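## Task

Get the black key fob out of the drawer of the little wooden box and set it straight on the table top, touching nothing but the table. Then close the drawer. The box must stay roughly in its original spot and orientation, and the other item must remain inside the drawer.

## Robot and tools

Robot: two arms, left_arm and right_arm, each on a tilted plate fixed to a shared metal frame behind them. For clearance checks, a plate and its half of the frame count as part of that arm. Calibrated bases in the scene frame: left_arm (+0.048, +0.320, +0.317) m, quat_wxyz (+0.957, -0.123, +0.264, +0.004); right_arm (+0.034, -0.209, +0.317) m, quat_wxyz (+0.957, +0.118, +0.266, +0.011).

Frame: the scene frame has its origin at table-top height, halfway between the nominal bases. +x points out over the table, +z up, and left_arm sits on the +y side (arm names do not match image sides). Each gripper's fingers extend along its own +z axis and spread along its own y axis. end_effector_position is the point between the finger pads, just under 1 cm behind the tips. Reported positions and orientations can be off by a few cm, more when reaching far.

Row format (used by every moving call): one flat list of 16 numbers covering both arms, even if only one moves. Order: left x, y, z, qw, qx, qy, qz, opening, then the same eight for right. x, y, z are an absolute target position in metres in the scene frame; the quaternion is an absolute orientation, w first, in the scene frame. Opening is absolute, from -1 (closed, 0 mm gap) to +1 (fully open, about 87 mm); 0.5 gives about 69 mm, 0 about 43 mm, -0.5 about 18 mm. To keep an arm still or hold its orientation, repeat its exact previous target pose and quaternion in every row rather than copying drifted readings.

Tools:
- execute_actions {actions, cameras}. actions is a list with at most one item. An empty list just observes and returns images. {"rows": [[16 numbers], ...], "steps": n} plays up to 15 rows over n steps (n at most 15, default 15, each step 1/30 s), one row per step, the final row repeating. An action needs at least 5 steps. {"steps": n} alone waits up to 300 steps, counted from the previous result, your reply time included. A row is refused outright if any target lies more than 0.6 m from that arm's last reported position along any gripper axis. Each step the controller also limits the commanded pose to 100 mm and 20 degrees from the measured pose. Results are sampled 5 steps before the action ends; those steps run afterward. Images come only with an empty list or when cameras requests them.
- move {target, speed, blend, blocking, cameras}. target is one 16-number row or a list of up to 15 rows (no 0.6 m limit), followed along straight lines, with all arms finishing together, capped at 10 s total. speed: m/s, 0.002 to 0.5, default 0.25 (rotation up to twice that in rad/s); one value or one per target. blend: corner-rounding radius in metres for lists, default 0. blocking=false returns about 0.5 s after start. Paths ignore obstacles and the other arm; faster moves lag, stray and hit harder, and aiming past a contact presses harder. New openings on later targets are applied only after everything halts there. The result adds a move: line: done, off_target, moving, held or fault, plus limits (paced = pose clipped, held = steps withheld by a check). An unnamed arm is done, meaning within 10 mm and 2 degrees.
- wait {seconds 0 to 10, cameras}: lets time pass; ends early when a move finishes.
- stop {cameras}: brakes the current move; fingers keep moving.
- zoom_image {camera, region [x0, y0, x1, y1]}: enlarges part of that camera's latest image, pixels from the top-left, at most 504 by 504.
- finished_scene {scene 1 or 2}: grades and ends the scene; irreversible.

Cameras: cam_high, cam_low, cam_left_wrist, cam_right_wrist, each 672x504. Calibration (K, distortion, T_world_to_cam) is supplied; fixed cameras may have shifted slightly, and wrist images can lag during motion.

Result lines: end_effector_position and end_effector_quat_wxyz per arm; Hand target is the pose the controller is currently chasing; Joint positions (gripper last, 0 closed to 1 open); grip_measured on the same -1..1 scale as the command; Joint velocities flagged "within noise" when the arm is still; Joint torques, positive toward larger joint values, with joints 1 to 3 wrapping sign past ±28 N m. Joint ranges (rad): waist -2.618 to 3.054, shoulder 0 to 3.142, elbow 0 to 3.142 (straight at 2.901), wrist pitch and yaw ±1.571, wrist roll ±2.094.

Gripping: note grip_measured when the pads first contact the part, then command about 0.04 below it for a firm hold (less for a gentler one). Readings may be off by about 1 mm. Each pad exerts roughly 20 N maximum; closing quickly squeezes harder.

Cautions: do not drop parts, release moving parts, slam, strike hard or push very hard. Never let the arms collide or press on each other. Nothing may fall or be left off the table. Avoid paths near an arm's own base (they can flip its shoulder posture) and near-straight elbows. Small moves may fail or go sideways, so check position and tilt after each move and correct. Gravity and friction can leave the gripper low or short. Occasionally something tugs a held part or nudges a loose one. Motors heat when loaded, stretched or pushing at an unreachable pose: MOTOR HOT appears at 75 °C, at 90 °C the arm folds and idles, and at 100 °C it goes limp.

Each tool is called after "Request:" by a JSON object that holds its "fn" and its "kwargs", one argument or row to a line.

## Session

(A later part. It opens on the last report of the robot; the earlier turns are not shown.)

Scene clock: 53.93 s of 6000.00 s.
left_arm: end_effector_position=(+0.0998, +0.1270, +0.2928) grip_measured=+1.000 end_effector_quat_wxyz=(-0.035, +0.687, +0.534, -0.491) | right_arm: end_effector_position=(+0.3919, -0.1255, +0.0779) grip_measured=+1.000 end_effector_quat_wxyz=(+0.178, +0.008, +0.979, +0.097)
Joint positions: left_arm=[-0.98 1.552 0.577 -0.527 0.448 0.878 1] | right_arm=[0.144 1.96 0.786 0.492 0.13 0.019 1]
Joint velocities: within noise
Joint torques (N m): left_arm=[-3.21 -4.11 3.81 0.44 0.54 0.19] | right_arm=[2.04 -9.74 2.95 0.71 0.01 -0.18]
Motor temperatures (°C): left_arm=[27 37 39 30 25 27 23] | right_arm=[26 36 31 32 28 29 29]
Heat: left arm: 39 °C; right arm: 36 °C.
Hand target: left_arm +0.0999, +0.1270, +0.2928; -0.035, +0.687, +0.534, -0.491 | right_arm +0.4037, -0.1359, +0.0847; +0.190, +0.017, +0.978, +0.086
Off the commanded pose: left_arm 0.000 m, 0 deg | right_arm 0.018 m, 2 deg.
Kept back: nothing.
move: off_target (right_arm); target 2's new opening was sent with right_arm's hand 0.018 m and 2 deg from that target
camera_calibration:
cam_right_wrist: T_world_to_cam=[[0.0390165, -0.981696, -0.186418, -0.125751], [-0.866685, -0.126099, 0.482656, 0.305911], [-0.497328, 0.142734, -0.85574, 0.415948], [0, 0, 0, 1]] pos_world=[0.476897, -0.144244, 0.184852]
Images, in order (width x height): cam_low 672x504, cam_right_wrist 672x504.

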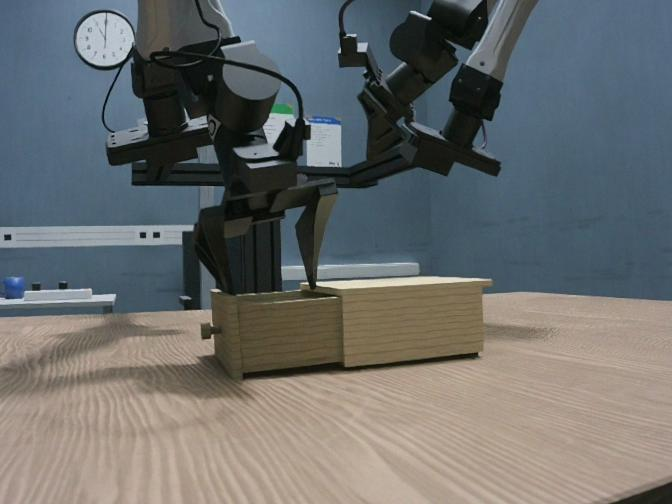

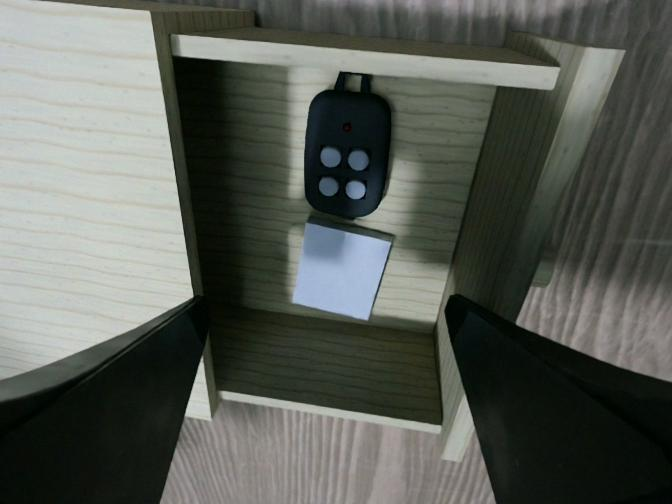

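Request:
{"fn": "move", "kwargs": {
  "target": [
    [0.0998, 0.1270, 0.2928, -0.035, 0.687, 0.534, -0.491, 1, 0.392, -0.1255, 0.080, 0.178, 0.008, 0.979, 0.097, -0.06],
    [0.0998, 0.1270, 0.2928, -0.035, 0.687, 0.534, -0.491, 1, 0.401, -0.130, 0.082, 0.2582, 0.018, 0.9635, 0.0674, -0.06]
  ],
  "cameras": ["cam_right_wrist","cam_low","cam_high"],
  "speed": 0.1
}}

Scene clock: 56.80 s of 6000.00 s.
left_arm: end_effector_position=(+0.0998, +0.1270, +0.2928) grip_measured=+1.000 end_effector_quat_wxyz=(-0.035, +0.687, +0.534, -0.491) | right_arm: end_effector_position=(+0.4055, -0.1340, +0.0851) grip_measured=-0.060 end_effector_quat_wxyz=(+0.259, +0.026, +0.963, +0.069)
Joint positions: left_arm=[-0.98 1.552 0.577 -0.527 0.448 0.878 1] | right_arm=[0.156 1.97 0.681 0.777 0.198 0.008 0.47]
Joint velocities: within noise
Joint torques (N m): left_arm=[-3.25 -4.07 3.84 0.44 0.55 0.19] | right_arm=[4.49 -5.6 0.96 1.21 0 -0.27]
Motor temperatures (°C): left_arm=[27 37 39 30 25 27 23] | right_arm=[26 36 31 32 28 29 29]
Heat: left arm: 39 °C; right arm: 36 °C.
Hand target: left_arm +0.0999, +0.1270, +0.2928; -0.035, +0.687, +0.534, -0.491 | right_arm +0.4010, -0.1301, +0.0821; +0.258, +0.018, +0.964, +0.067
Off the commanded pose: left_arm 0.000 m, 0 deg | right_arm 0.007 m, 1 deg.
Kept back: nothing.
move: done
camera_calibration:
cam_right_wrist: T_world_to_cam=[[0.00464087, -0.990398, -0.138171, -0.124567], [-0.938674, -0.0519531, 0.340868, 0.364328], [-0.344774, 0.128115, -0.929902, 0.372504], [0, 0, 0, 1]] pos_world=[0.470993, -0.152166, 0.204993]
Images, in order (width x height): cam_high 672x504, cam_low 672x504, cam_right_wrist 672x504.

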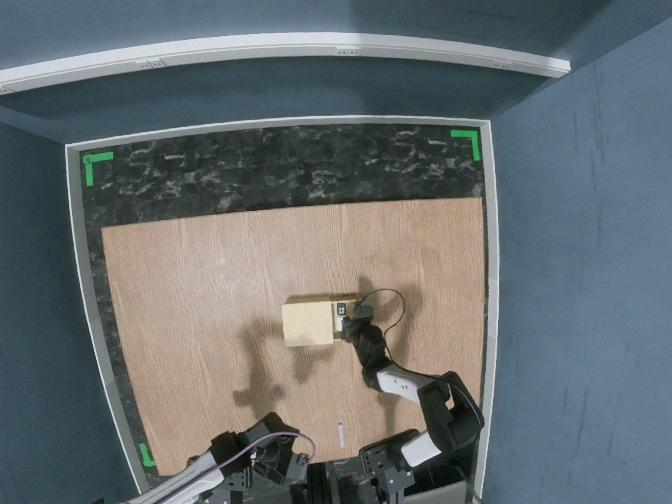

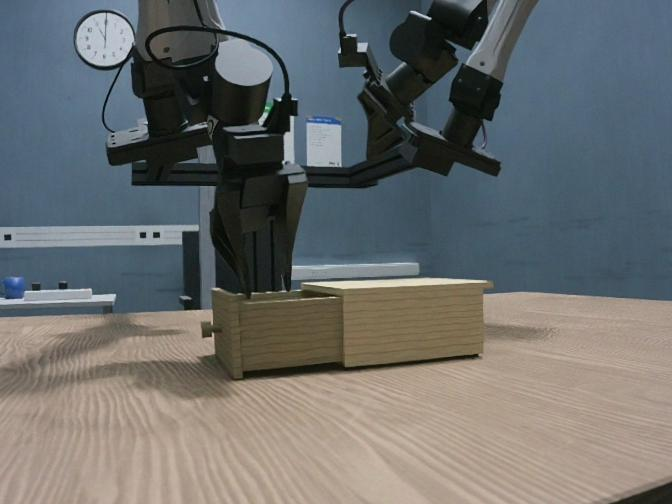

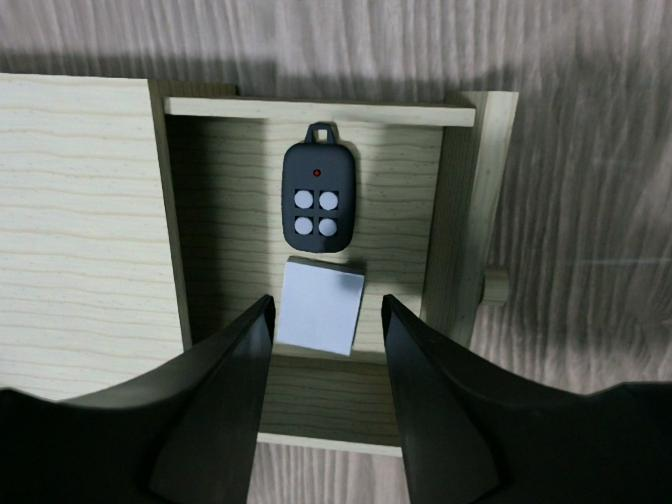

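Request:
{"fn": "move", "kwargs": {
  "target": [0.0998, 0.1270, 0.2928, -0.035, 0.687, 0.534, -0.491, 1, 0.423, -0.122, 0.040, 0.2582, 0.018, 0.9635, 0.0674, -0.06],
  "cameras": ["cam_right_wrist"],
  "speed": 0.07
}}

Scene clock: 58.17 s of 6000.00 s.
left_arm: end_effector_position=(+0.0998, +0.1270, +0.2928) grip_measured=+1.000 end_effector_quat_wxyz=(-0.035, +0.687, +0.534, -0.491) | right_arm: end_effector_position=(+0.4211, -0.1198, +0.0448) grip_measured=-0.060 end_effector_quat_wxyz=(+0.255, +0.019, +0.964, +0.068)
Joint positions: left_arm=[-0.98 1.552 0.577 -0.527 0.448 0.878 1] | right_arm=[0.156 2.157 0.84 0.794 0.198 -0.003 0.47]
Joint velocities: within noise
Joint torques (N m): left_arm=[-3.22 -4.08 3.84 0.43 0.54 0.19] | right_arm=[2.69 -6.11 2.51 1.22 -0.2 -0.26]
Motor temperatures (°C): left_arm=[27 37 39 30 25 27 23] | right_arm=[26 36 31 32 28 29 29]
Heat: left arm: 39 °C; right arm: 36 °C.
Hand target: left_arm +0.0999, +0.1270, +0.2928; -0.035, +0.687, +0.534, -0.491 | right_arm +0.4231, -0.1220, +0.0402; +0.258, +0.018, +0.964, +0.067
Off the commanded pose: left_arm 0.000 m, 0 deg | right_arm 0.006 m, 0 deg.
Kept back: nothing.
move: done
camera_calibration:
cam_right_wrist: T_world_to_cam=[[0.0160606, -0.991139, -0.131857, -0.121362], [-0.93505, -0.0615978, 0.349123, 0.390466], [-0.354152, 0.117686, -0.927754, 0.341237], [0, 0, 0, 1]] pos_world=[0.487904, -0.136394, 0.16426]
Images, in order (width x height): cam_right_wrist 672x504.

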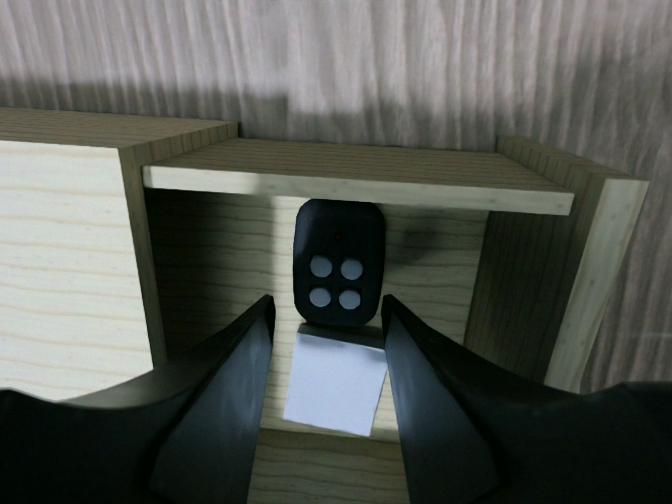

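Request:
{"fn": "move", "kwargs": {
  "target": [0.0998, 0.1270, 0.2928, -0.035, 0.687, 0.534, -0.491, 1, 0.424, -0.129, 0.041, 0.2582, 0.018, 0.9635, 0.0674, -0.06],
  "cameras": ["cam_right_wrist"],
  "speed": 0.07
}}

Scene clock: 59.10 s of 6000.00 s.
left_arm: end_effector_position=(+0.0998, +0.1270, +0.2928) grip_measured=+1.000 end_effector_quat_wxyz=(-0.035, +0.687, +0.534, -0.491) | right_arm: end_effector_position=(+0.4214, -0.1261, +0.0427) grip_measured=-0.060 end_effector_quat_wxyz=(+0.254, +0.019, +0.965, +0.067)
Joint positions: left_arm=[-0.98 1.552 0.577 -0.527 0.448 0.878 1] | right_arm=[0.138 2.157 0.84 0.794 0.184 -0.012 0.47]
Joint velocities: within noise
Joint torques (N m): left_arm=[-3.21 -4.05 3.81 0.43 0.54 0.2] | right_arm=[2.65 -7.12 1.87 1.17 -0.17 -0.24]
Motor temperatures (°C): left_arm=[27 37 39 30 25 27 23] | right_arm=[26 36 31 32 28 29 29]
Heat: left arm: 39 °C; right arm: 36 °C.
Hand target: left_arm +0.0999, +0.1270, +0.2928; -0.035, +0.687, +0.534, -0.491 | right_arm +0.4241, -0.1291, +0.0411; +0.258, +0.018, +0.964, +0.067
Off the commanded pose: left_arm 0.000 m, 0 deg | right_arm 0.004 m, 1 deg.
Kept back: nothing.
move: done
camera_calibration:
cam_right_wrist: T_world_to_cam=[[0.0153237, -0.991416, -0.129841, -0.127719], [-0.934447, -0.0604041, 0.350941, 0.390826], [-0.355771, 0.115952, -0.927352, 0.340611], [0, 0, 0, 1]] pos_world=[0.488343, -0.14251, 0.162127]
Images, in order (width x height): cam_right_wrist 672x504.

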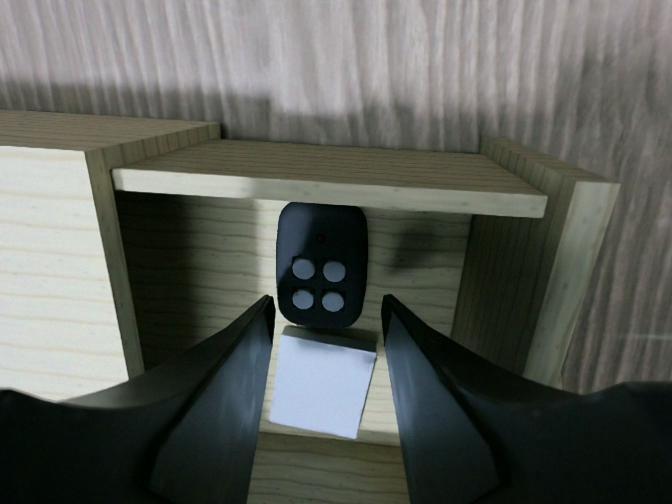

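Request:
{"fn": "move", "kwargs": {
  "target": [0.0998, 0.1270, 0.2928, -0.035, 0.687, 0.534, -0.491, 1, 0.432, -0.127, 0.023, 0.2582, 0.018, 0.9635, 0.0674, 0.03],
  "cameras": ["cam_right_wrist"],
  "speed": 0.05
}}

Scene clock: 60.10 s of 6000.00 s.
left_arm: end_effector_position=(+0.0998, +0.1270, +0.2928) grip_measured=+1.000 end_effector_quat_wxyz=(-0.035, +0.687, +0.534, -0.491) | right_arm: end_effector_position=(+0.4313, -0.1218, +0.0300) grip_measured=+0.030 end_effector_quat_wxyz=(+0.257, +0.019, +0.963, +0.072)
Joint positions: left_arm=[-0.98 1.552 0.577 -0.527 0.448 0.878 1] | right_arm=[0.132 2.213 0.904 0.794 0.169 -0.016 0.515]
Joint velocities: within noise
Joint torques (N m): left_arm=[-3.25 -4.07 3.78 0.43 0.54 0.19] | right_arm=[2.36 -6.15 2.69 1.19 -0.12 -0.3]
Motor temperatures (°C): left_arm=[27 37 39 30 25 27 23] | right_arm=[26 36 31 32 28 29 29]
Heat: left arm: 39 °C; right arm: 36 °C.
Hand target: left_arm +0.0999, +0.1270, +0.2928; -0.035, +0.687, +0.534, -0.491 | right_arm +0.4318, -0.1271, +0.0232; +0.258, +0.018, +0.964, +0.067
Off the commanded pose: left_arm 0.000 m, 0 deg | right_arm 0.009 m, 0 deg.
Kept back: nothing.
move: done
camera_calibration:
cam_right_wrist: T_world_to_cam=[[0.0198344, -0.990124, -0.138781, -0.126762], [-0.937032, -0.0668186, 0.342793, 0.405441], [-0.348681, 0.123243, -0.929103, 0.329764], [0, 0, 0, 1]] pos_world=[0.497408, -0.139061, 0.14981]
Images, in order (width x height): cam_right_wrist 672x504.

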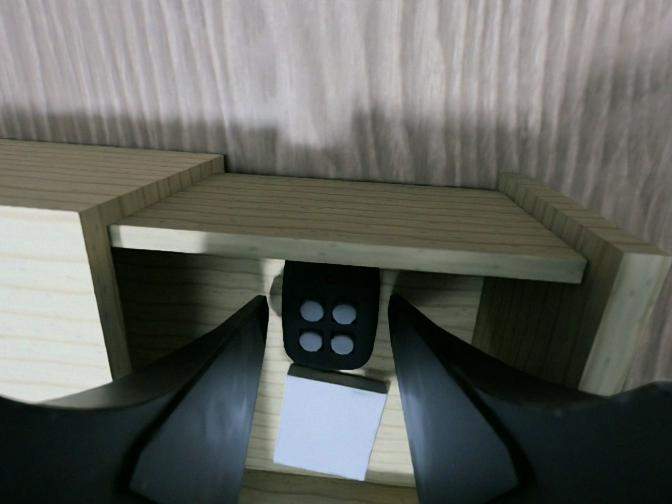

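Request:
{"fn": "move", "kwargs": {
  "target": [0.0998, 0.1270, 0.2928, -0.035, 0.687, 0.534, -0.491, 1, 0.433, -0.127, 0.017, 0.2582, 0.018, 0.9635, 0.0674, 0.03],
  "cameras": ["cam_right_wrist"],
  "speed": 0.05
}}

Scene clock: 61.03 s of 6000.00 s.
left_arm: end_effector_position=(+0.0998, +0.1270, +0.2928) grip_measured=+1.000 end_effector_quat_wxyz=(-0.035, +0.687, +0.534, -0.491) | right_arm: end_effector_position=(+0.4343, -0.1215, +0.0293) grip_measured=+0.030 end_effector_quat_wxyz=(+0.262, +0.017, +0.962, +0.071)
Joint positions: left_arm=[-0.98 1.552 0.577 -0.527 0.448 0.878 1] | right_arm=[0.132 2.22 0.911 0.803 0.168 -0.021 0.515]
Joint velocities: within noise
Joint torques (N m): left_arm=[-3.23 -4.14 3.77 0.44 0.54 0.2] | right_arm=[1.85 -4.9 3.74 1.22 -0.2 -0.23]
Motor temperatures (°C): left_arm=[27 37 39 30 25 27 23] | right_arm=[26 36 31 32 28 29 29]
Heat: left arm: 39 °C; right arm: 36 °C.
Hand target: left_arm +0.0999, +0.1270, +0.2928; -0.035, +0.687, +0.534, -0.491 | right_arm +0.4324, -0.1271, +0.0176; +0.258, +0.018, +0.964, +0.067
Off the commanded pose: left_arm 0.000 m, 0 deg | right_arm 0.014 m, 1 deg.
Kept back: nothing.
move: off_target (right_arm)
camera_calibration:
cam_right_wrist: T_world_to_cam=[[0.0231512, -0.990315, -0.136895, -0.128156], [-0.940088, -0.0681541, 0.334051, 0.409921], [-0.340145, 0.12096, -0.932561, 0.326218], [0, 0, 0, 1]] pos_world=[0.49929, -0.138436, 0.14974]
Images, in order (width x height): cam_right_wrist 672x504.

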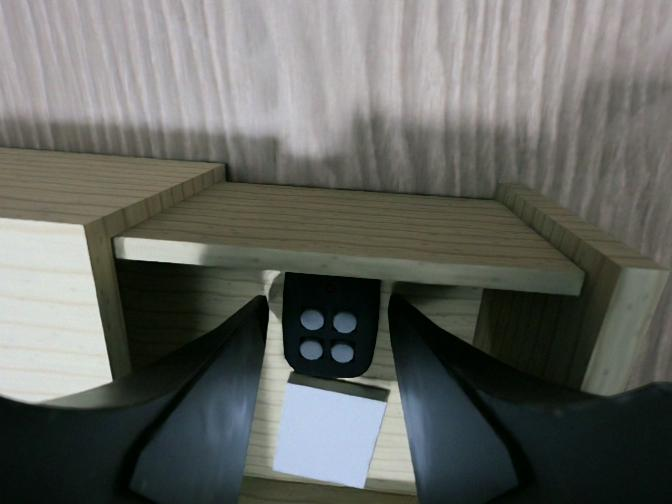

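Request:
{"fn": "move", "kwargs": {
  "target": [
    [0.0998, 0.1270, 0.2928, -0.035, 0.687, 0.534, -0.491, 1, 0.433, -0.125, 0.024, 0.2582, 0.018, 0.9635, 0.0674, 0.03],
    [0.0998, 0.1270, 0.2928, -0.035, 0.687, 0.534, -0.491, 1, 0.433, -0.125, 0.024, 0.2582, 0.018, 0.9635, 0.0674, -0.13]
  ],
  "cameras": ["cam_right_wrist"],
  "speed": 0.05
}}

Request:
{"fn": "move", "kwargs": {
  "target": [0.0998, 0.1270, 0.2928, -0.035, 0.687, 0.534, -0.491, 1, 0.433, -0.125, 0.025, 0.2582, 0.018, 0.9635, 0.0674, -0.26],
  "cameras": ["cam_right_wrist"],
  "speed": 0.05
}}

Scene clock: 62.50 s of 6000.00 s.
left_arm: end_effector_position=(+0.0998, +0.1270, +0.2928) grip_measured=+1.000 end_effector_quat_wxyz=(-0.035, +0.687, +0.534, -0.491) | right_arm: end_effector_position=(+0.4354, -0.1230, +0.0293) grip_measured=-0.130 end_effector_quat_wxyz=(+0.264, +0.018, +0.962, +0.068)
Joint positions: left_arm=[-0.98 1.552 0.577 -0.527 0.448 0.878 1] | right_arm=[0.131 2.22 0.913 0.806 0.174 -0.022 0.435]
Joint velocities: within noise
Joint torques (N m): left_arm=[-3.19 -4.1 3.79 0.43 0.55 0.19] | right_arm=[2.97 -6.84 2.33 1.05 -0.15 -0.15]
Motor temperatures (°C): left_arm=[27 37 39 30 25 27 23] | right_arm=[26 36 31 32 28 29 29]
Heat: left arm: 39 °C; right arm: 36 °C.
Hand target: left_arm +0.0999, +0.1270, +0.2928; -0.035, +0.687, +0.534, -0.491 | right_arm +0.4329, -0.1250, +0.0241; +0.258, +0.018, +0.964, +0.067
Off the commanded pose: left_arm 0.000 m, 0 deg | right_arm 0.006 m, 1 deg.
Kept back: nothing.
move: done
camera_calibration:
cam_right_wrist: T_world_to_cam=[[0.0197519, -0.991195, -0.130929, -0.128439], [-0.941354, -0.0625566, 0.331572, 0.41218], [-0.336843, 0.116701, -0.934301, 0.324845], [0, 0, 0, 1]] pos_world=[0.499966, -0.139434, 0.150019]
Images, in order (width x height): cam_right_wrist 672x504.

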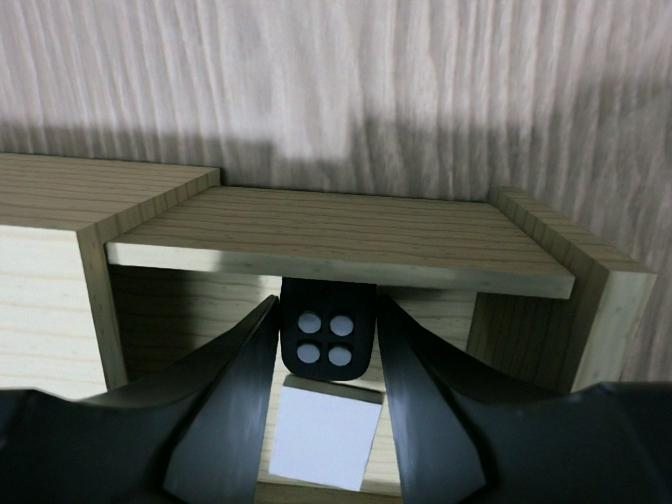

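Scene clock: 63.20 s of 6000.00 s.
left_arm: end_effector_position=(+0.0998, +0.1270, +0.2928) grip_measured=+1.000 end_effector_quat_wxyz=(-0.035, +0.687, +0.534, -0.491) | right_arm: end_effector_position=(+0.4355, -0.1230, +0.0293) grip_measured=-0.175 end_effector_quat_wxyz=(+0.264, +0.018, +0.962, +0.068)
Joint positions: left_arm=[-0.98 1.552 0.577 -0.527 0.448 0.878 1] | right_arm=[0.131 2.22 0.913 0.806 0.174 -0.022 0.413]
Joint velocities: within noise
Joint torques (N m): left_arm=[-3.23 -4.11 3.79 0.43 0.55 0.18] | right_arm=[3.1 -7.17 2.11 1.02 -0.14 -0.2]
Motor temperatures (°C): left_arm=[27 37 39 30 25 27 23] | right_arm=[26 36 31 32 28 29 29]
Heat: left arm: 39 °C; right arm: 36 °C.
Hand target: left_arm +0.0999, +0.1270, +0.2928; -0.035, +0.687, +0.534, -0.491 | right_arm +0.4330, -0.1250, +0.0251; +0.258, +0.018, +0.964, +0.067
Off the commanded pose: left_arm 0.000 m, 0 deg | right_arm 0.005 m, 1 deg.
Kept back: nothing.
move: done
camera_calibration:
cam_right_wrist: T_world_to_cam=[[0.0196873, -0.991194, -0.130948, -0.128412], [-0.941481, -0.0624591, 0.331228, 0.41233], [-0.33649, 0.116764, -0.93442, 0.324765], [0, 0, 0, 1]] pos_world=[0.500009, -0.139448, 0.150077]
Images, in order (width x height): cam_right_wrist 672x504.

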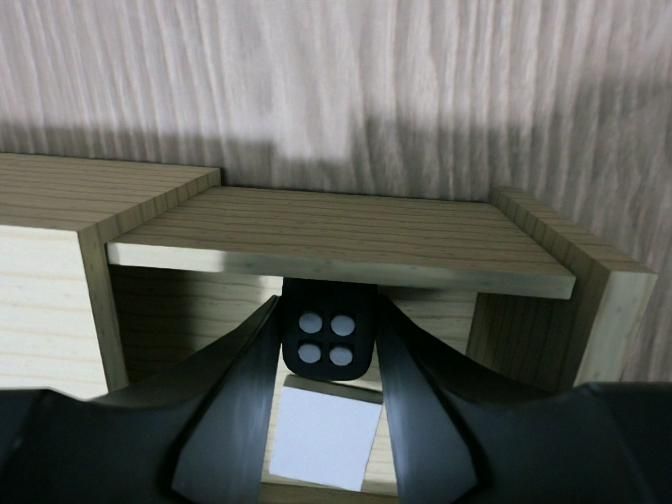

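Request:
{"fn": "move", "kwargs": {
  "target": [
    [0.0998,0.1270,0.2928,-0.035,0.687,0.534,-0.491,1,0.425,-0.127,0.06,0.2582,0.018,0.9635,0.0674,-0.26],
    [0.0998,0.1270,0.2928,-0.035,0.687,0.534,-0.491,1,0.405,-0.14,0.14,0.2582,0.018,0.9635,0.0674,-0.26]
  ],
  "speed": 0.08,
  "blend": 0.02
}}

Scene clock: 65.93 s of 6000.00 s.
left_arm: end_effector_position=(+0.0998, +0.1270, +0.2928) grip_measured=+1.000 end_effector_quat_wxyz=(-0.035, +0.687, +0.534, -0.491) | right_arm: end_effector_position=(+0.4001, -0.1411, +0.1298) grip_measured=-0.175 end_effector_quat_wxyz=(+0.248, +0.014, +0.966, +0.066)
Joint positions: left_arm=[-0.98 1.552 0.577 -0.527 0.448 0.878 1] | right_arm=[0.185 1.743 0.623 0.579 0.223 0.005 0.413]
Joint velocities: within noise
Joint torques (N m): left_arm=[-3.25 -4.07 3.79 0.44 0.54 0.19] | right_arm=[4.14 -9.4 2.06 0.98 0.01 -0.01]
Motor temperatures (°C): left_arm=[27 37 39 30 25 27 23] | right_arm=[26 36 31 32 28 29 29]
Heat: left arm: 39 °C; right arm: 36 °C.
Hand target: left_arm +0.0999, +0.1270, +0.2928; -0.035, +0.687, +0.534, -0.491 | right_arm +0.4050, -0.1399, +0.1396; +0.258, +0.018, +0.964, +0.068
Off the commanded pose: left_arm 0.000 m, 0 deg | right_arm 0.011 m, 1 deg.
Kept back: nothing.
move: off_target (right_arm); blend cut to 0.0179 m at target 1
camera_calibration:
cam_right_wrist: T_world_to_cam=[[0.025545, -0.991667, -0.126269, -0.135543], [-0.929407, -0.0700784, 0.362342, 0.334659], [-0.368171, 0.1081, -0.923453, 0.41888], [0, 0, 0, 1]] pos_world=[0.468716, -0.156242, 0.24844]

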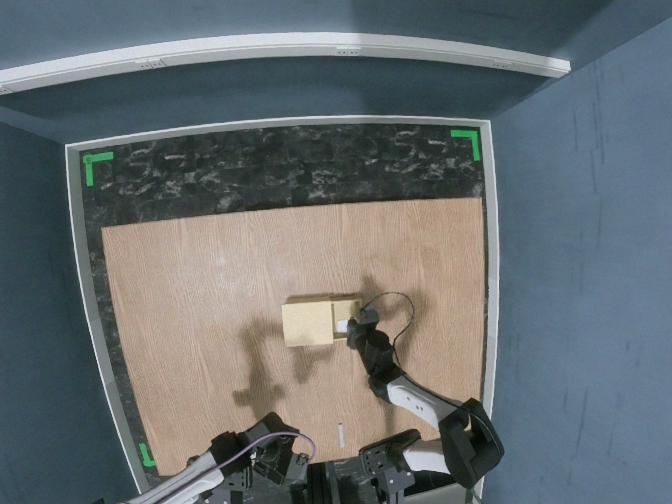

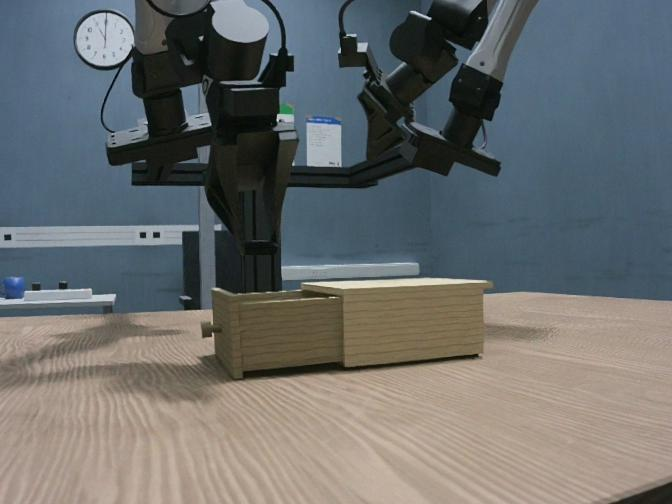

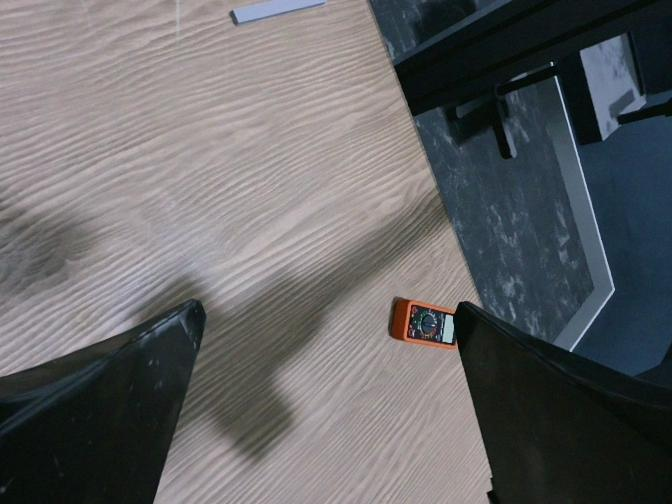

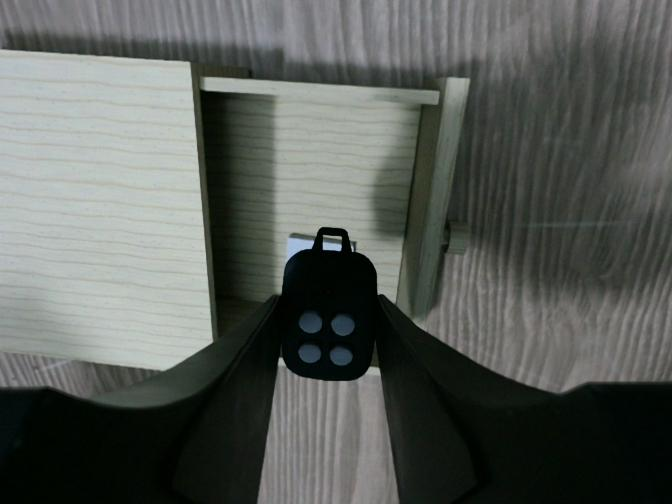

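Request:
{"fn": "move", "kwargs": {
  "target": [
    [0.0998,0.1270,0.2928,-0.035,0.687,0.534,-0.491,1,0.405,-0.22,0.14,0.2582,0.018,0.9635,0.0674,-0.26],
    [0.0998,0.1270,0.2928,-0.035,0.687,0.534,-0.491,1,0.41,-0.315,0.12,0.2582,0.018,0.9635,0.0674,-0.26],
    [0.0998,0.1270,0.2928,-0.035,0.687,0.534,-0.491,1,0.41,-0.33,0.04,0.2582,0.018,0.9635,0.0674,-0.26]
  ],
  "speed": 0.12,
  "blend": 0.03
}}

Scene clock: 68.97 s of 6000.00 s.
left_arm: end_effector_position=(+0.0998, +0.1270, +0.2928) grip_measured=+1.000 end_effector_quat_wxyz=(-0.035, +0.687, +0.534, -0.491) | right_arm: end_effector_position=(+0.4071, -0.3272, +0.0431) grip_measured=-0.175 end_effector_quat_wxyz=(+0.251, +0.023, +0.965, +0.067)
Joint positions: left_arm=[-0.98 1.552 0.577 -0.527 0.448 0.878 1] | right_arm=[-0.435 2.018 0.859 0.61 -0.311 -0.296 0.413]
Joint velocities: within noise
Joint torques (N m): left_arm=[-3.21 -4.08 3.82 0.44 0.55 0.18] | right_arm=[-0.57 -6.61 2.88 1.13 -0.31 -0.27]
Motor temperatures (°C): left_arm=[27 37 39 30 25 27 23] | right_arm=[26 36 31 32 28 29 29]
Heat: left arm: 39 °C; right arm: 36 °C.
Hand target: left_arm +0.0999, +0.1270, +0.2928; -0.035, +0.687, +0.534, -0.491 | right_arm +0.4099, -0.3300, +0.0401; +0.258, +0.018, +0.964, +0.067
Off the commanded pose: left_arm 0.000 m, 0 deg | right_arm 0.005 m, 1 deg.
Kept back: nothing.
move: done
camera_calibration:
cam_right_wrist: T_world_to_cam=[[0.00911327, -0.991096, -0.132837, -0.324041], [-0.932371, -0.0564315, 0.35707, 0.365394], [-0.361387, 0.120599, -0.924584, 0.362879], [0, 0, 0, 1]] pos_world=[0.474776, -0.344298, 0.161996]

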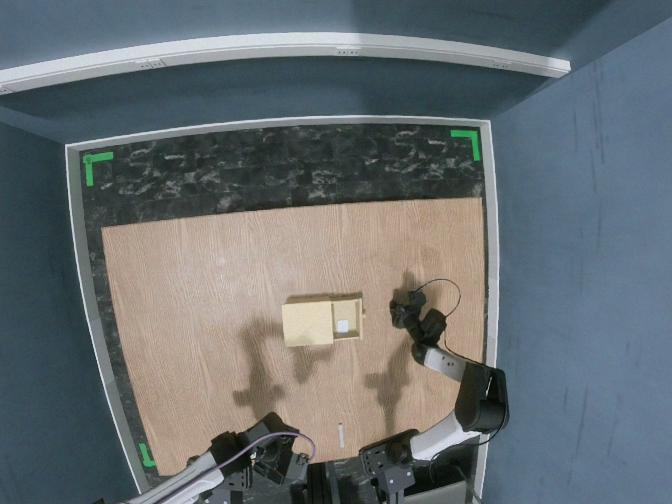

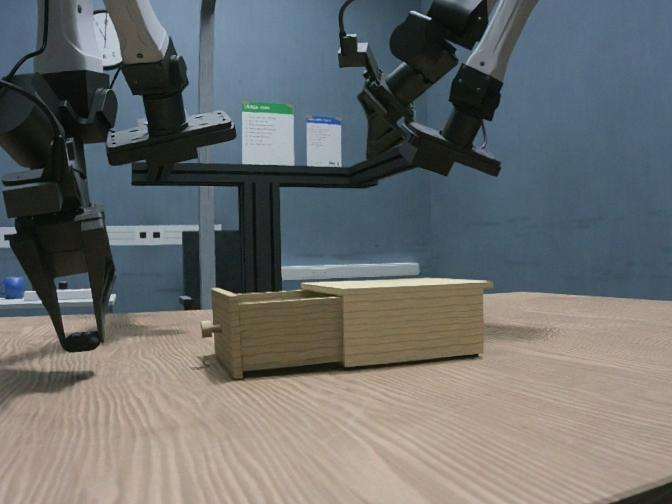

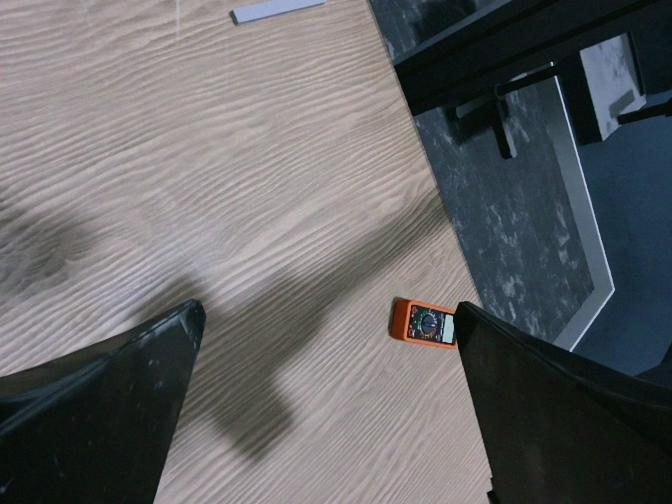

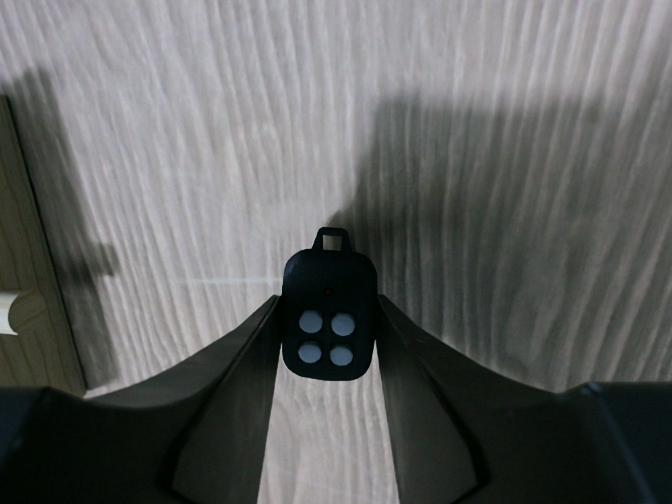

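Request:
{"fn": "move", "kwargs": {
  "target": [0.0998,0.1270,0.2928,-0.035,0.687,0.534,-0.491,1,0.412,-0.33,0.012,0.2582,0.018,0.9635,0.0674,-0.26],
  "speed": 0.04,
  "cameras": ["cam_low","cam_right_wrist"]
}}

Request:
{"fn": "zoom_image", "kwargs": {
  "camera": "cam_low",
  "region": [0, 240, 200, 440]
}}

Scene clock: 70.23 s of 6000.00 s.
left_arm: end_effector_position=(+0.0998, +0.1270, +0.2928) grip_measured=+1.000 end_effector_quat_wxyz=(-0.035, +0.687, +0.534, -0.491) | right_arm: end_effector_position=(+0.4118, -0.3287, +0.0183) grip_measured=-0.175 end_effector_quat_wxyz=(+0.255, +0.021, +0.964, +0.067)
Joint positions: left_arm=[-0.98 1.552 0.577 -0.527 0.448 0.878 1] | right_arm=[-0.435 2.125 0.927 0.659 -0.315 -0.296 0.413]
Joint velocities: within noise
Joint torques (N m): left_arm=[-3.26 -4.1 3.79 0.44 0.55 0.19] | right_arm=[-0.24 -6.09 2.93 1.11 -0.29 -0.25]
Motor temperatures (°C): left_arm=[27 37 39 30 25 27 23] | right_arm=[26 36 31 32 28 29 29]
Heat: left arm: 39 °C; right arm: 36 °C.
Hand target: left_arm +0.0999, +0.1270, +0.2928; -0.035, +0.687, +0.534, -0.491 | right_arm +0.4119, -0.3300, +0.0122; +0.258, +0.018, +0.964, +0.067
Off the commanded pose: left_arm 0.000 m, 0 deg | right_arm 0.006 m, 1 deg.
Kept back: nothing.
move: done
camera_calibration:
cam_right_wrist: T_world_to_cam=[[0.012091, -0.991169, -0.132055, -0.330138], [-0.935436, -0.0578724, 0.348726, 0.379498], [-0.353288, 0.119313, -0.927875, 0.338109], [0, 0, 0, 1]] pos_world=[0.478438, -0.3456, 0.137786]
Images, in order (width x height): cam_low 672x504, cam_right_wrist 672x504.

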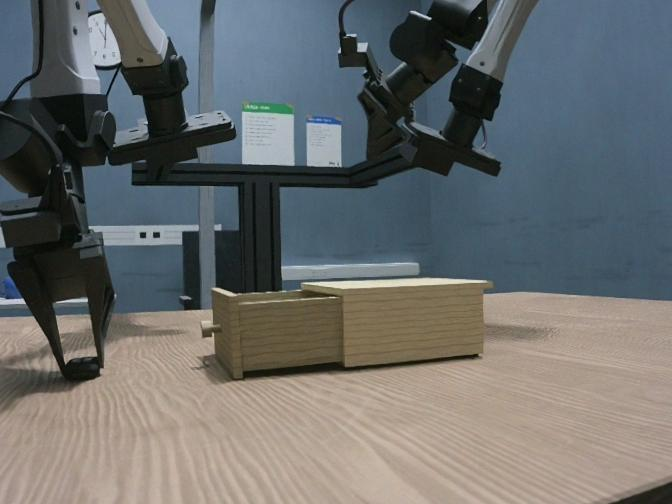

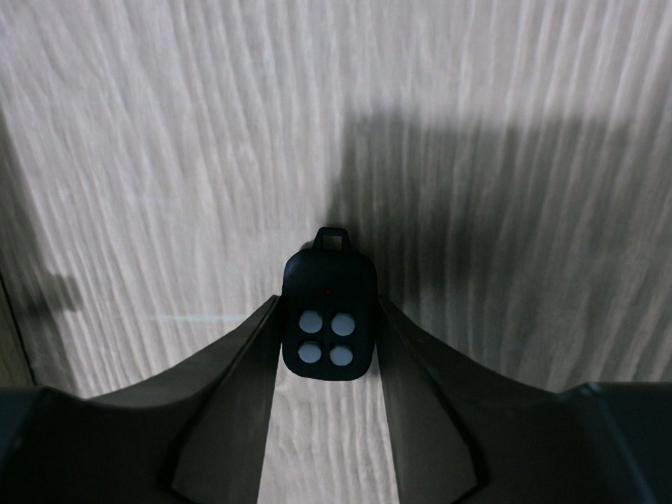

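Scaled by 2.520 from the camera's 672x504 image, which has a finer 960x720 frame.

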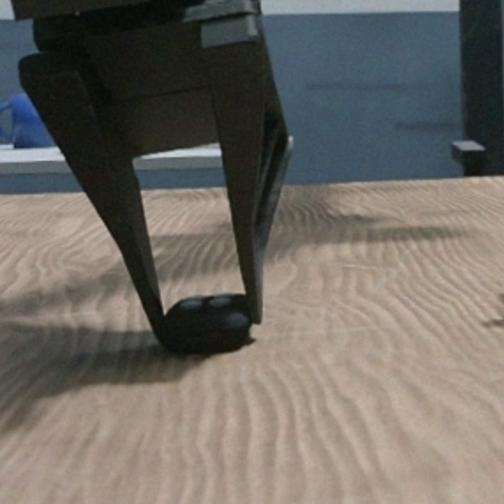

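Request:
{"fn": "move", "kwargs": {
  "target": [0.0998,0.1270,0.2928,-0.035,0.687,0.534,-0.491,1,0.412,-0.33,0.006,0.2582,0.018,0.9635,0.0674,-0.26],
  "speed": 0.02,
  "cameras": ["cam_low","cam_right_wrist"]
}}

Request:
{"fn": "zoom_image", "kwargs": {
  "camera": "cam_low",
  "region": [20, 320, 140, 420]
}}

Scene clock: 71.23 s of 6000.00 s.
left_arm: end_effector_position=(+0.0998, +0.1270, +0.2928) grip_measured=+1.000 end_effector_quat_wxyz=(-0.035, +0.687, +0.534, -0.491) | right_arm: end_effector_position=(+0.4167, -0.3291, +0.0179) grip_measured=-0.175 end_effector_quat_wxyz=(+0.265, +0.019, +0.962, +0.068)
Joint positions: left_arm=[-0.98 1.552 0.577 -0.527 0.448 0.878 1] | right_arm=[-0.435 2.133 0.934 0.678 -0.324 -0.296 0.413]
Joint velocities: within noise
Joint torques (N m): left_arm=[-3.18 -4.11 3.82 0.44 0.54 0.19] | right_arm=[-0.25 -4.92 3.51 1.11 -0.2 -0.25]
Motor temperatures (°C): left_arm=[27 37 39 30 25 27 23] | right_arm=[26 36 31 32 28 29 29]
Heat: left arm: 39 °C; right arm: 36 °C.
Hand target: left_arm +0.0999, +0.1270, +0.2928; -0.035, +0.687, +0.534, -0.491 | right_arm +0.4116, -0.3299, +0.0066; +0.258, +0.018, +0.964, +0.067
Off the commanded pose: left_arm 0.000 m, 0 deg | right_arm 0.013 m, 1 deg.
Kept back: nothing.
move: off_target (right_arm)
camera_calibration:
cam_right_wrist: T_world_to_cam=[[0.0189236, -0.991031, -0.132284, -0.333429], [-0.94204, -0.0620002, 0.329723, 0.385967], [-0.334968, 0.118378, -0.934764, 0.331741], [0, 0, 0, 1]] pos_world=[0.481028, -0.345779, 0.13873]
Images, in order (width x height): cam_low 672x504, cam_right_wrist 672x504.

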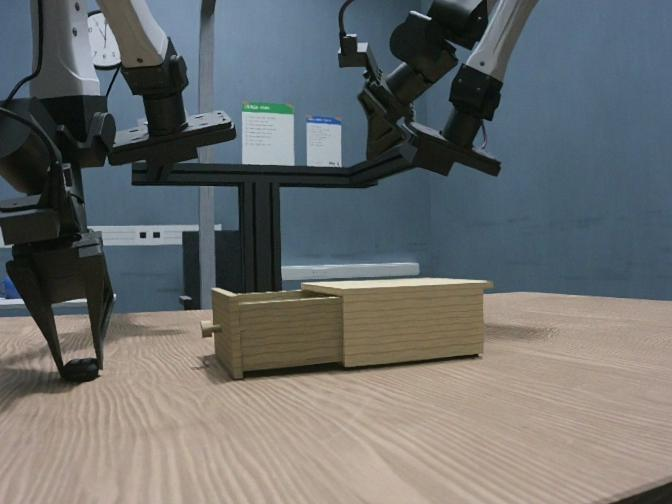

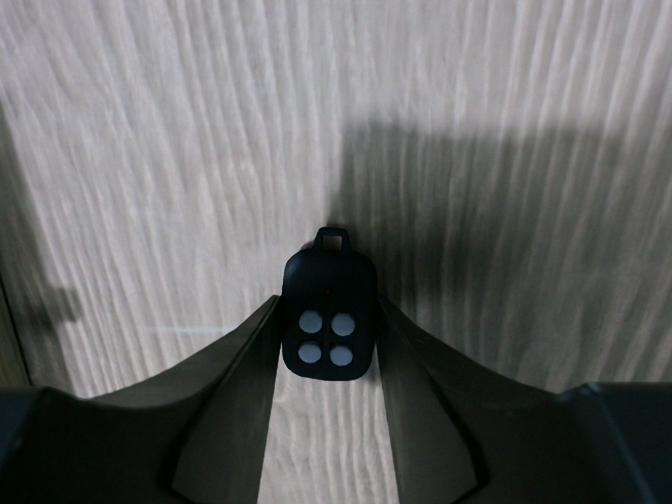

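Scaled by 4.200 from the camera's 672x504 image, which has a finer 960x720 frame.

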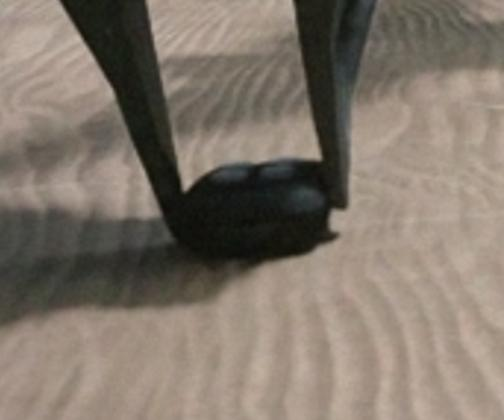

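Request:
{"fn": "move", "kwargs": {
  "target": [
    [0.0998,0.1270,0.2928,-0.035,0.687,0.534,-0.491,1,0.4155,-0.33,0.010,0.2582,0.018,0.9635,0.0674,-0.17],
    [0.0998,0.1270,0.2928,-0.035,0.687,0.534,-0.491,1,0.4155,-0.33,0.010,0.2582,0.018,0.9635,0.0674,-0.1],
    [0.0998,0.1270,0.2928,-0.035,0.687,0.534,-0.491,1,0.4155,-0.33,0.010,0.2582,0.018,0.9635,0.0674,0.1]
  ],
  "speed": 0.05,
  "cameras": ["cam_low","cam_right_wrist"]
}}

Request:
{"fn": "zoom_image", "kwargs": {
  "camera": "cam_low",
  "region": [20, 320, 140, 420]
}}

Scene clock: 74.57 s of 6000.00 s.
left_arm: end_effector_position=(+0.0998, +0.1270, +0.2928) grip_measured=+1.000 end_effector_quat_wxyz=(-0.035, +0.687, +0.534, -0.491) | right_arm: end_effector_position=(+0.4181, -0.3260, +0.0188) grip_measured=+0.099 end_effector_quat_wxyz=(+0.268, +0.017, +0.960, +0.077)
Joint positions: left_arm=[-0.98 1.552 0.577 -0.527 0.448 0.878 1] | right_arm=[-0.435 2.133 0.934 0.68 -0.343 -0.295 0.55]
Joint velocities: within noise
Joint torques (N m): left_arm=[-3.22 -4.07 3.81 0.42 0.55 0.19] | right_arm=[0.18 -6.17 3.85 0.89 0.03 -0.24]
Motor temperatures (°C): left_arm=[27 37 39 29 25 27 23] | right_arm=[26 36 31 32 28 29 29]
Heat: left arm: 39 °C; right arm: 36 °C.
Hand target: left_arm +0.0999, +0.1270, +0.2928; -0.035, +0.687, +0.534, -0.491 | right_arm +0.4153, -0.3299, +0.0104; +0.258, +0.018, +0.964, +0.068
Off the commanded pose: left_arm 0.000 m, 0 deg | right_arm 0.010 m, 2 deg.
Kept back: nothing.
move: done
camera_calibration:
cam_right_wrist: T_world_to_cam=[[0.0276661, -0.988703, -0.147315, -0.332865], [-0.944239, -0.0742187, 0.320788, 0.384277], [-0.328098, 0.130225, -0.935625, 0.333703], [0, 0, 0, 1]] pos_world=[0.481546, -0.344041, 0.139913]
Images, in order (width x height): cam_low 672x504, cam_right_wrist 672x504.

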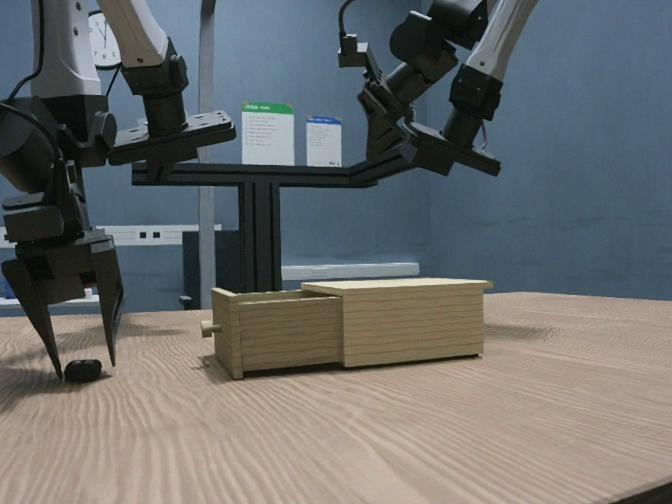

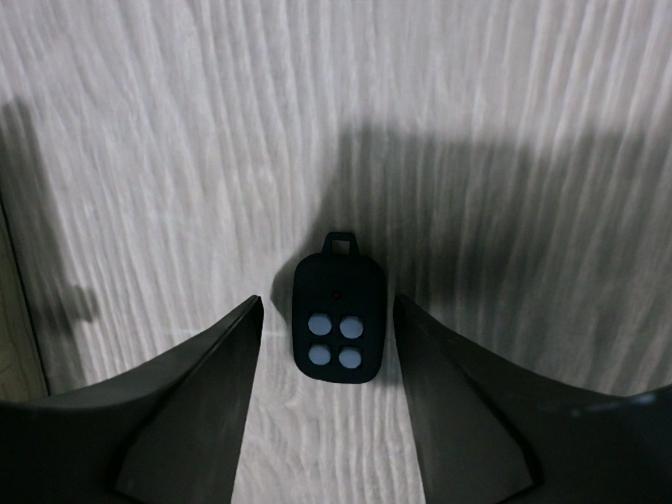

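Scaled by 4.200 from the camera's 672x504 image, which has a finer 960x720 frame.

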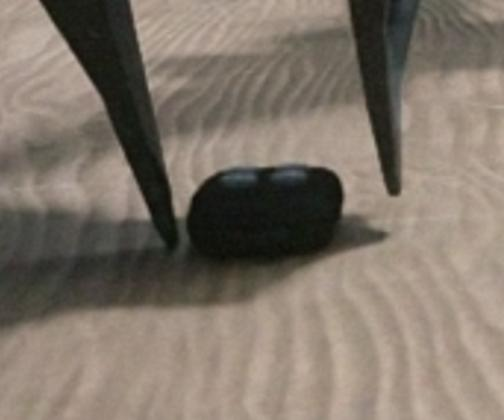

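Request:
{"fn": "move", "kwargs": {
  "target": [
    [0.12,0.16,0.30,-0.035,0.687,0.534,-0.491,1,0.365,-0.34,0.11,0.2582,0.018,0.9635,0.0674,0.1],
    [0.26,0.22,0.26,0.183,0.683,0.683,-0.183,-0.3,0.385,-0.255,0.13,0.2588,0,0.9659,0,-1],
    [0.37,0.21,0.17,0.183,0.683,0.683,-0.183,-0.3,0.393,-0.245,0.09,0.2588,0,0.9659,0,-1]
  ],
  "speed": 0.15
}}

Scene clock: 81.90 s of 6000.00 s.
left_arm: end_effector_position=(+0.3655, +0.2118, +0.1725) grip_measured=-0.300 end_effector_quat_wxyz=(+0.177, +0.684, +0.684, -0.180) | right_arm: end_effector_position=(+0.3887, -0.2476, +0.0922) grip_measured=-0.973 end_effector_quat_wxyz=(+0.254, -0.003, +0.967, +0.001)
Joint positions: left_arm=[-0.322 1.61 0.765 -0.167 0.109 1.364 0.35] | right_arm=[-0.128 1.82 0.581 0.744 0.067 -0.22 0.013]
Joint velocities: within noise
Joint torques (N m): left_arm=[-2.07 -5.82 4.49 0.84 0.46 0.21] | right_arm=[2.65 -5.23 2.71 1.22 0.01 -0.05]
Motor temperatures (°C): left_arm=[27 38 39 29 25 27 23] | right_arm=[26 37 31 32 28 29 29]
Heat: left arm: 39 °C; right arm: 37 °C.
Hand target: left_arm +0.3700, +0.2101, +0.1702; +0.183, +0.683, +0.683, -0.183 | right_arm +0.3929, -0.2449, +0.0902; +0.259, +0.000, +0.966, +0.000
Off the commanded pose: left_arm 0.005 m, 1 deg | right_arm 0.005 m, 1 deg.
Kept back: nothing.
move: done; target 2's new opening was sent with right_arm's hand 0.016 m and 3 deg from that target
camera_calibration:
cam_left_wrist: T_world_to_cam=[[-0.999966, -0.00248712, -0.00783002, 0.36542], [-0.00495361, 0.942868, 0.33313, -0.230667], [0.00655414, 0.333157, -0.942848, 0.230623], [0, 0, 0, 1]] pos_world=[0.362753, 0.141564, 0.297145]
cam_right_wrist: T_world_to_cam=[[0.025114, -0.999652, 0.00806538, -0.259837], [-0.933568, -0.0205669, 0.357811, 0.344537], [-0.35752, -0.0165156, -0.933759, 0.357408], [0, 0, 0, 1]] pos_world=[0.455955, -0.246758, 0.21255]

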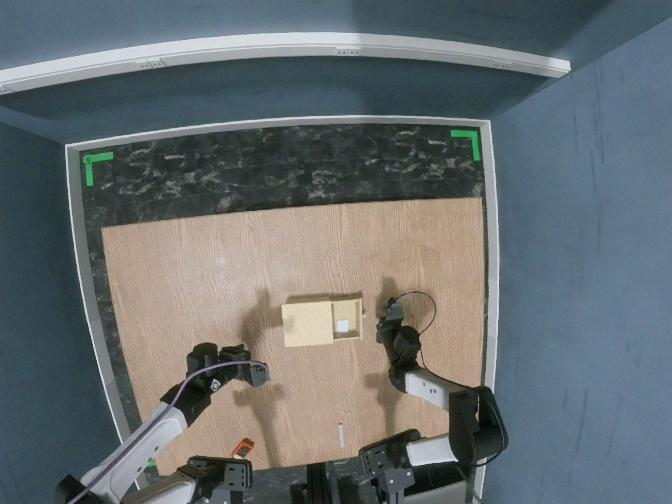

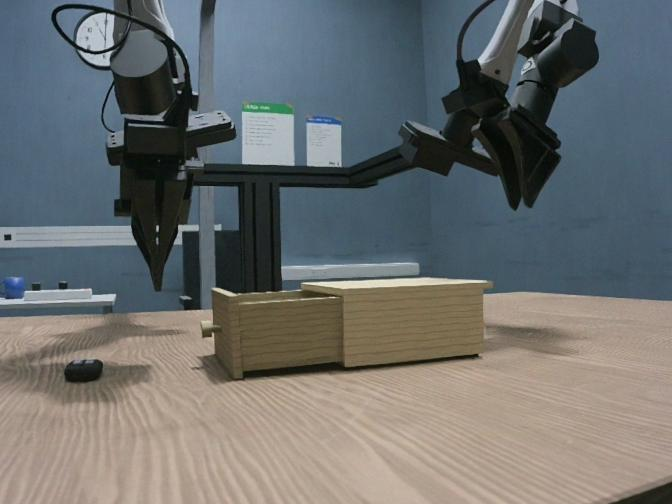

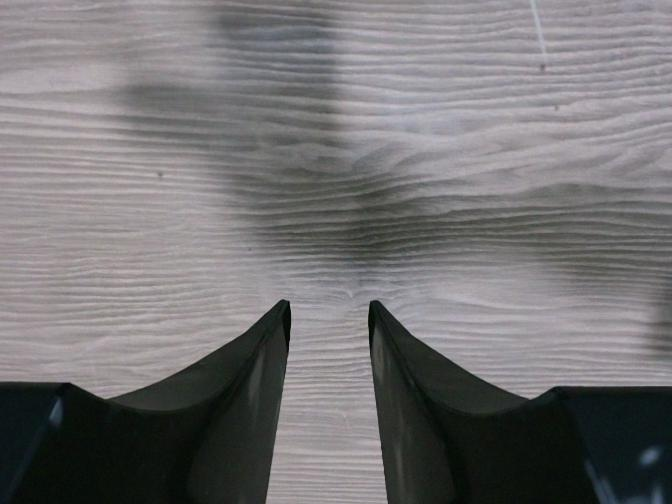

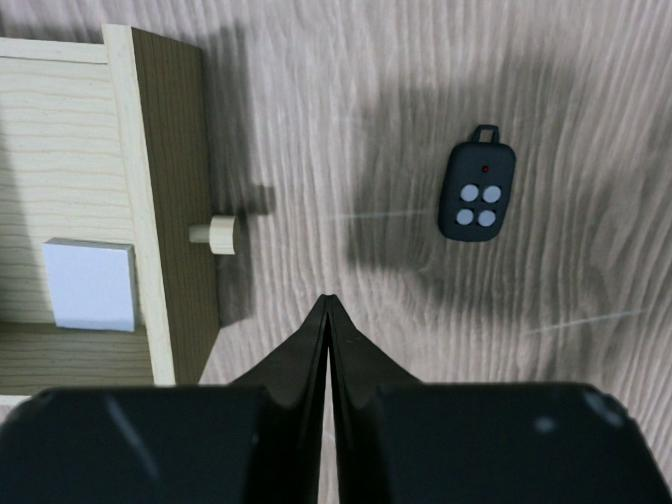

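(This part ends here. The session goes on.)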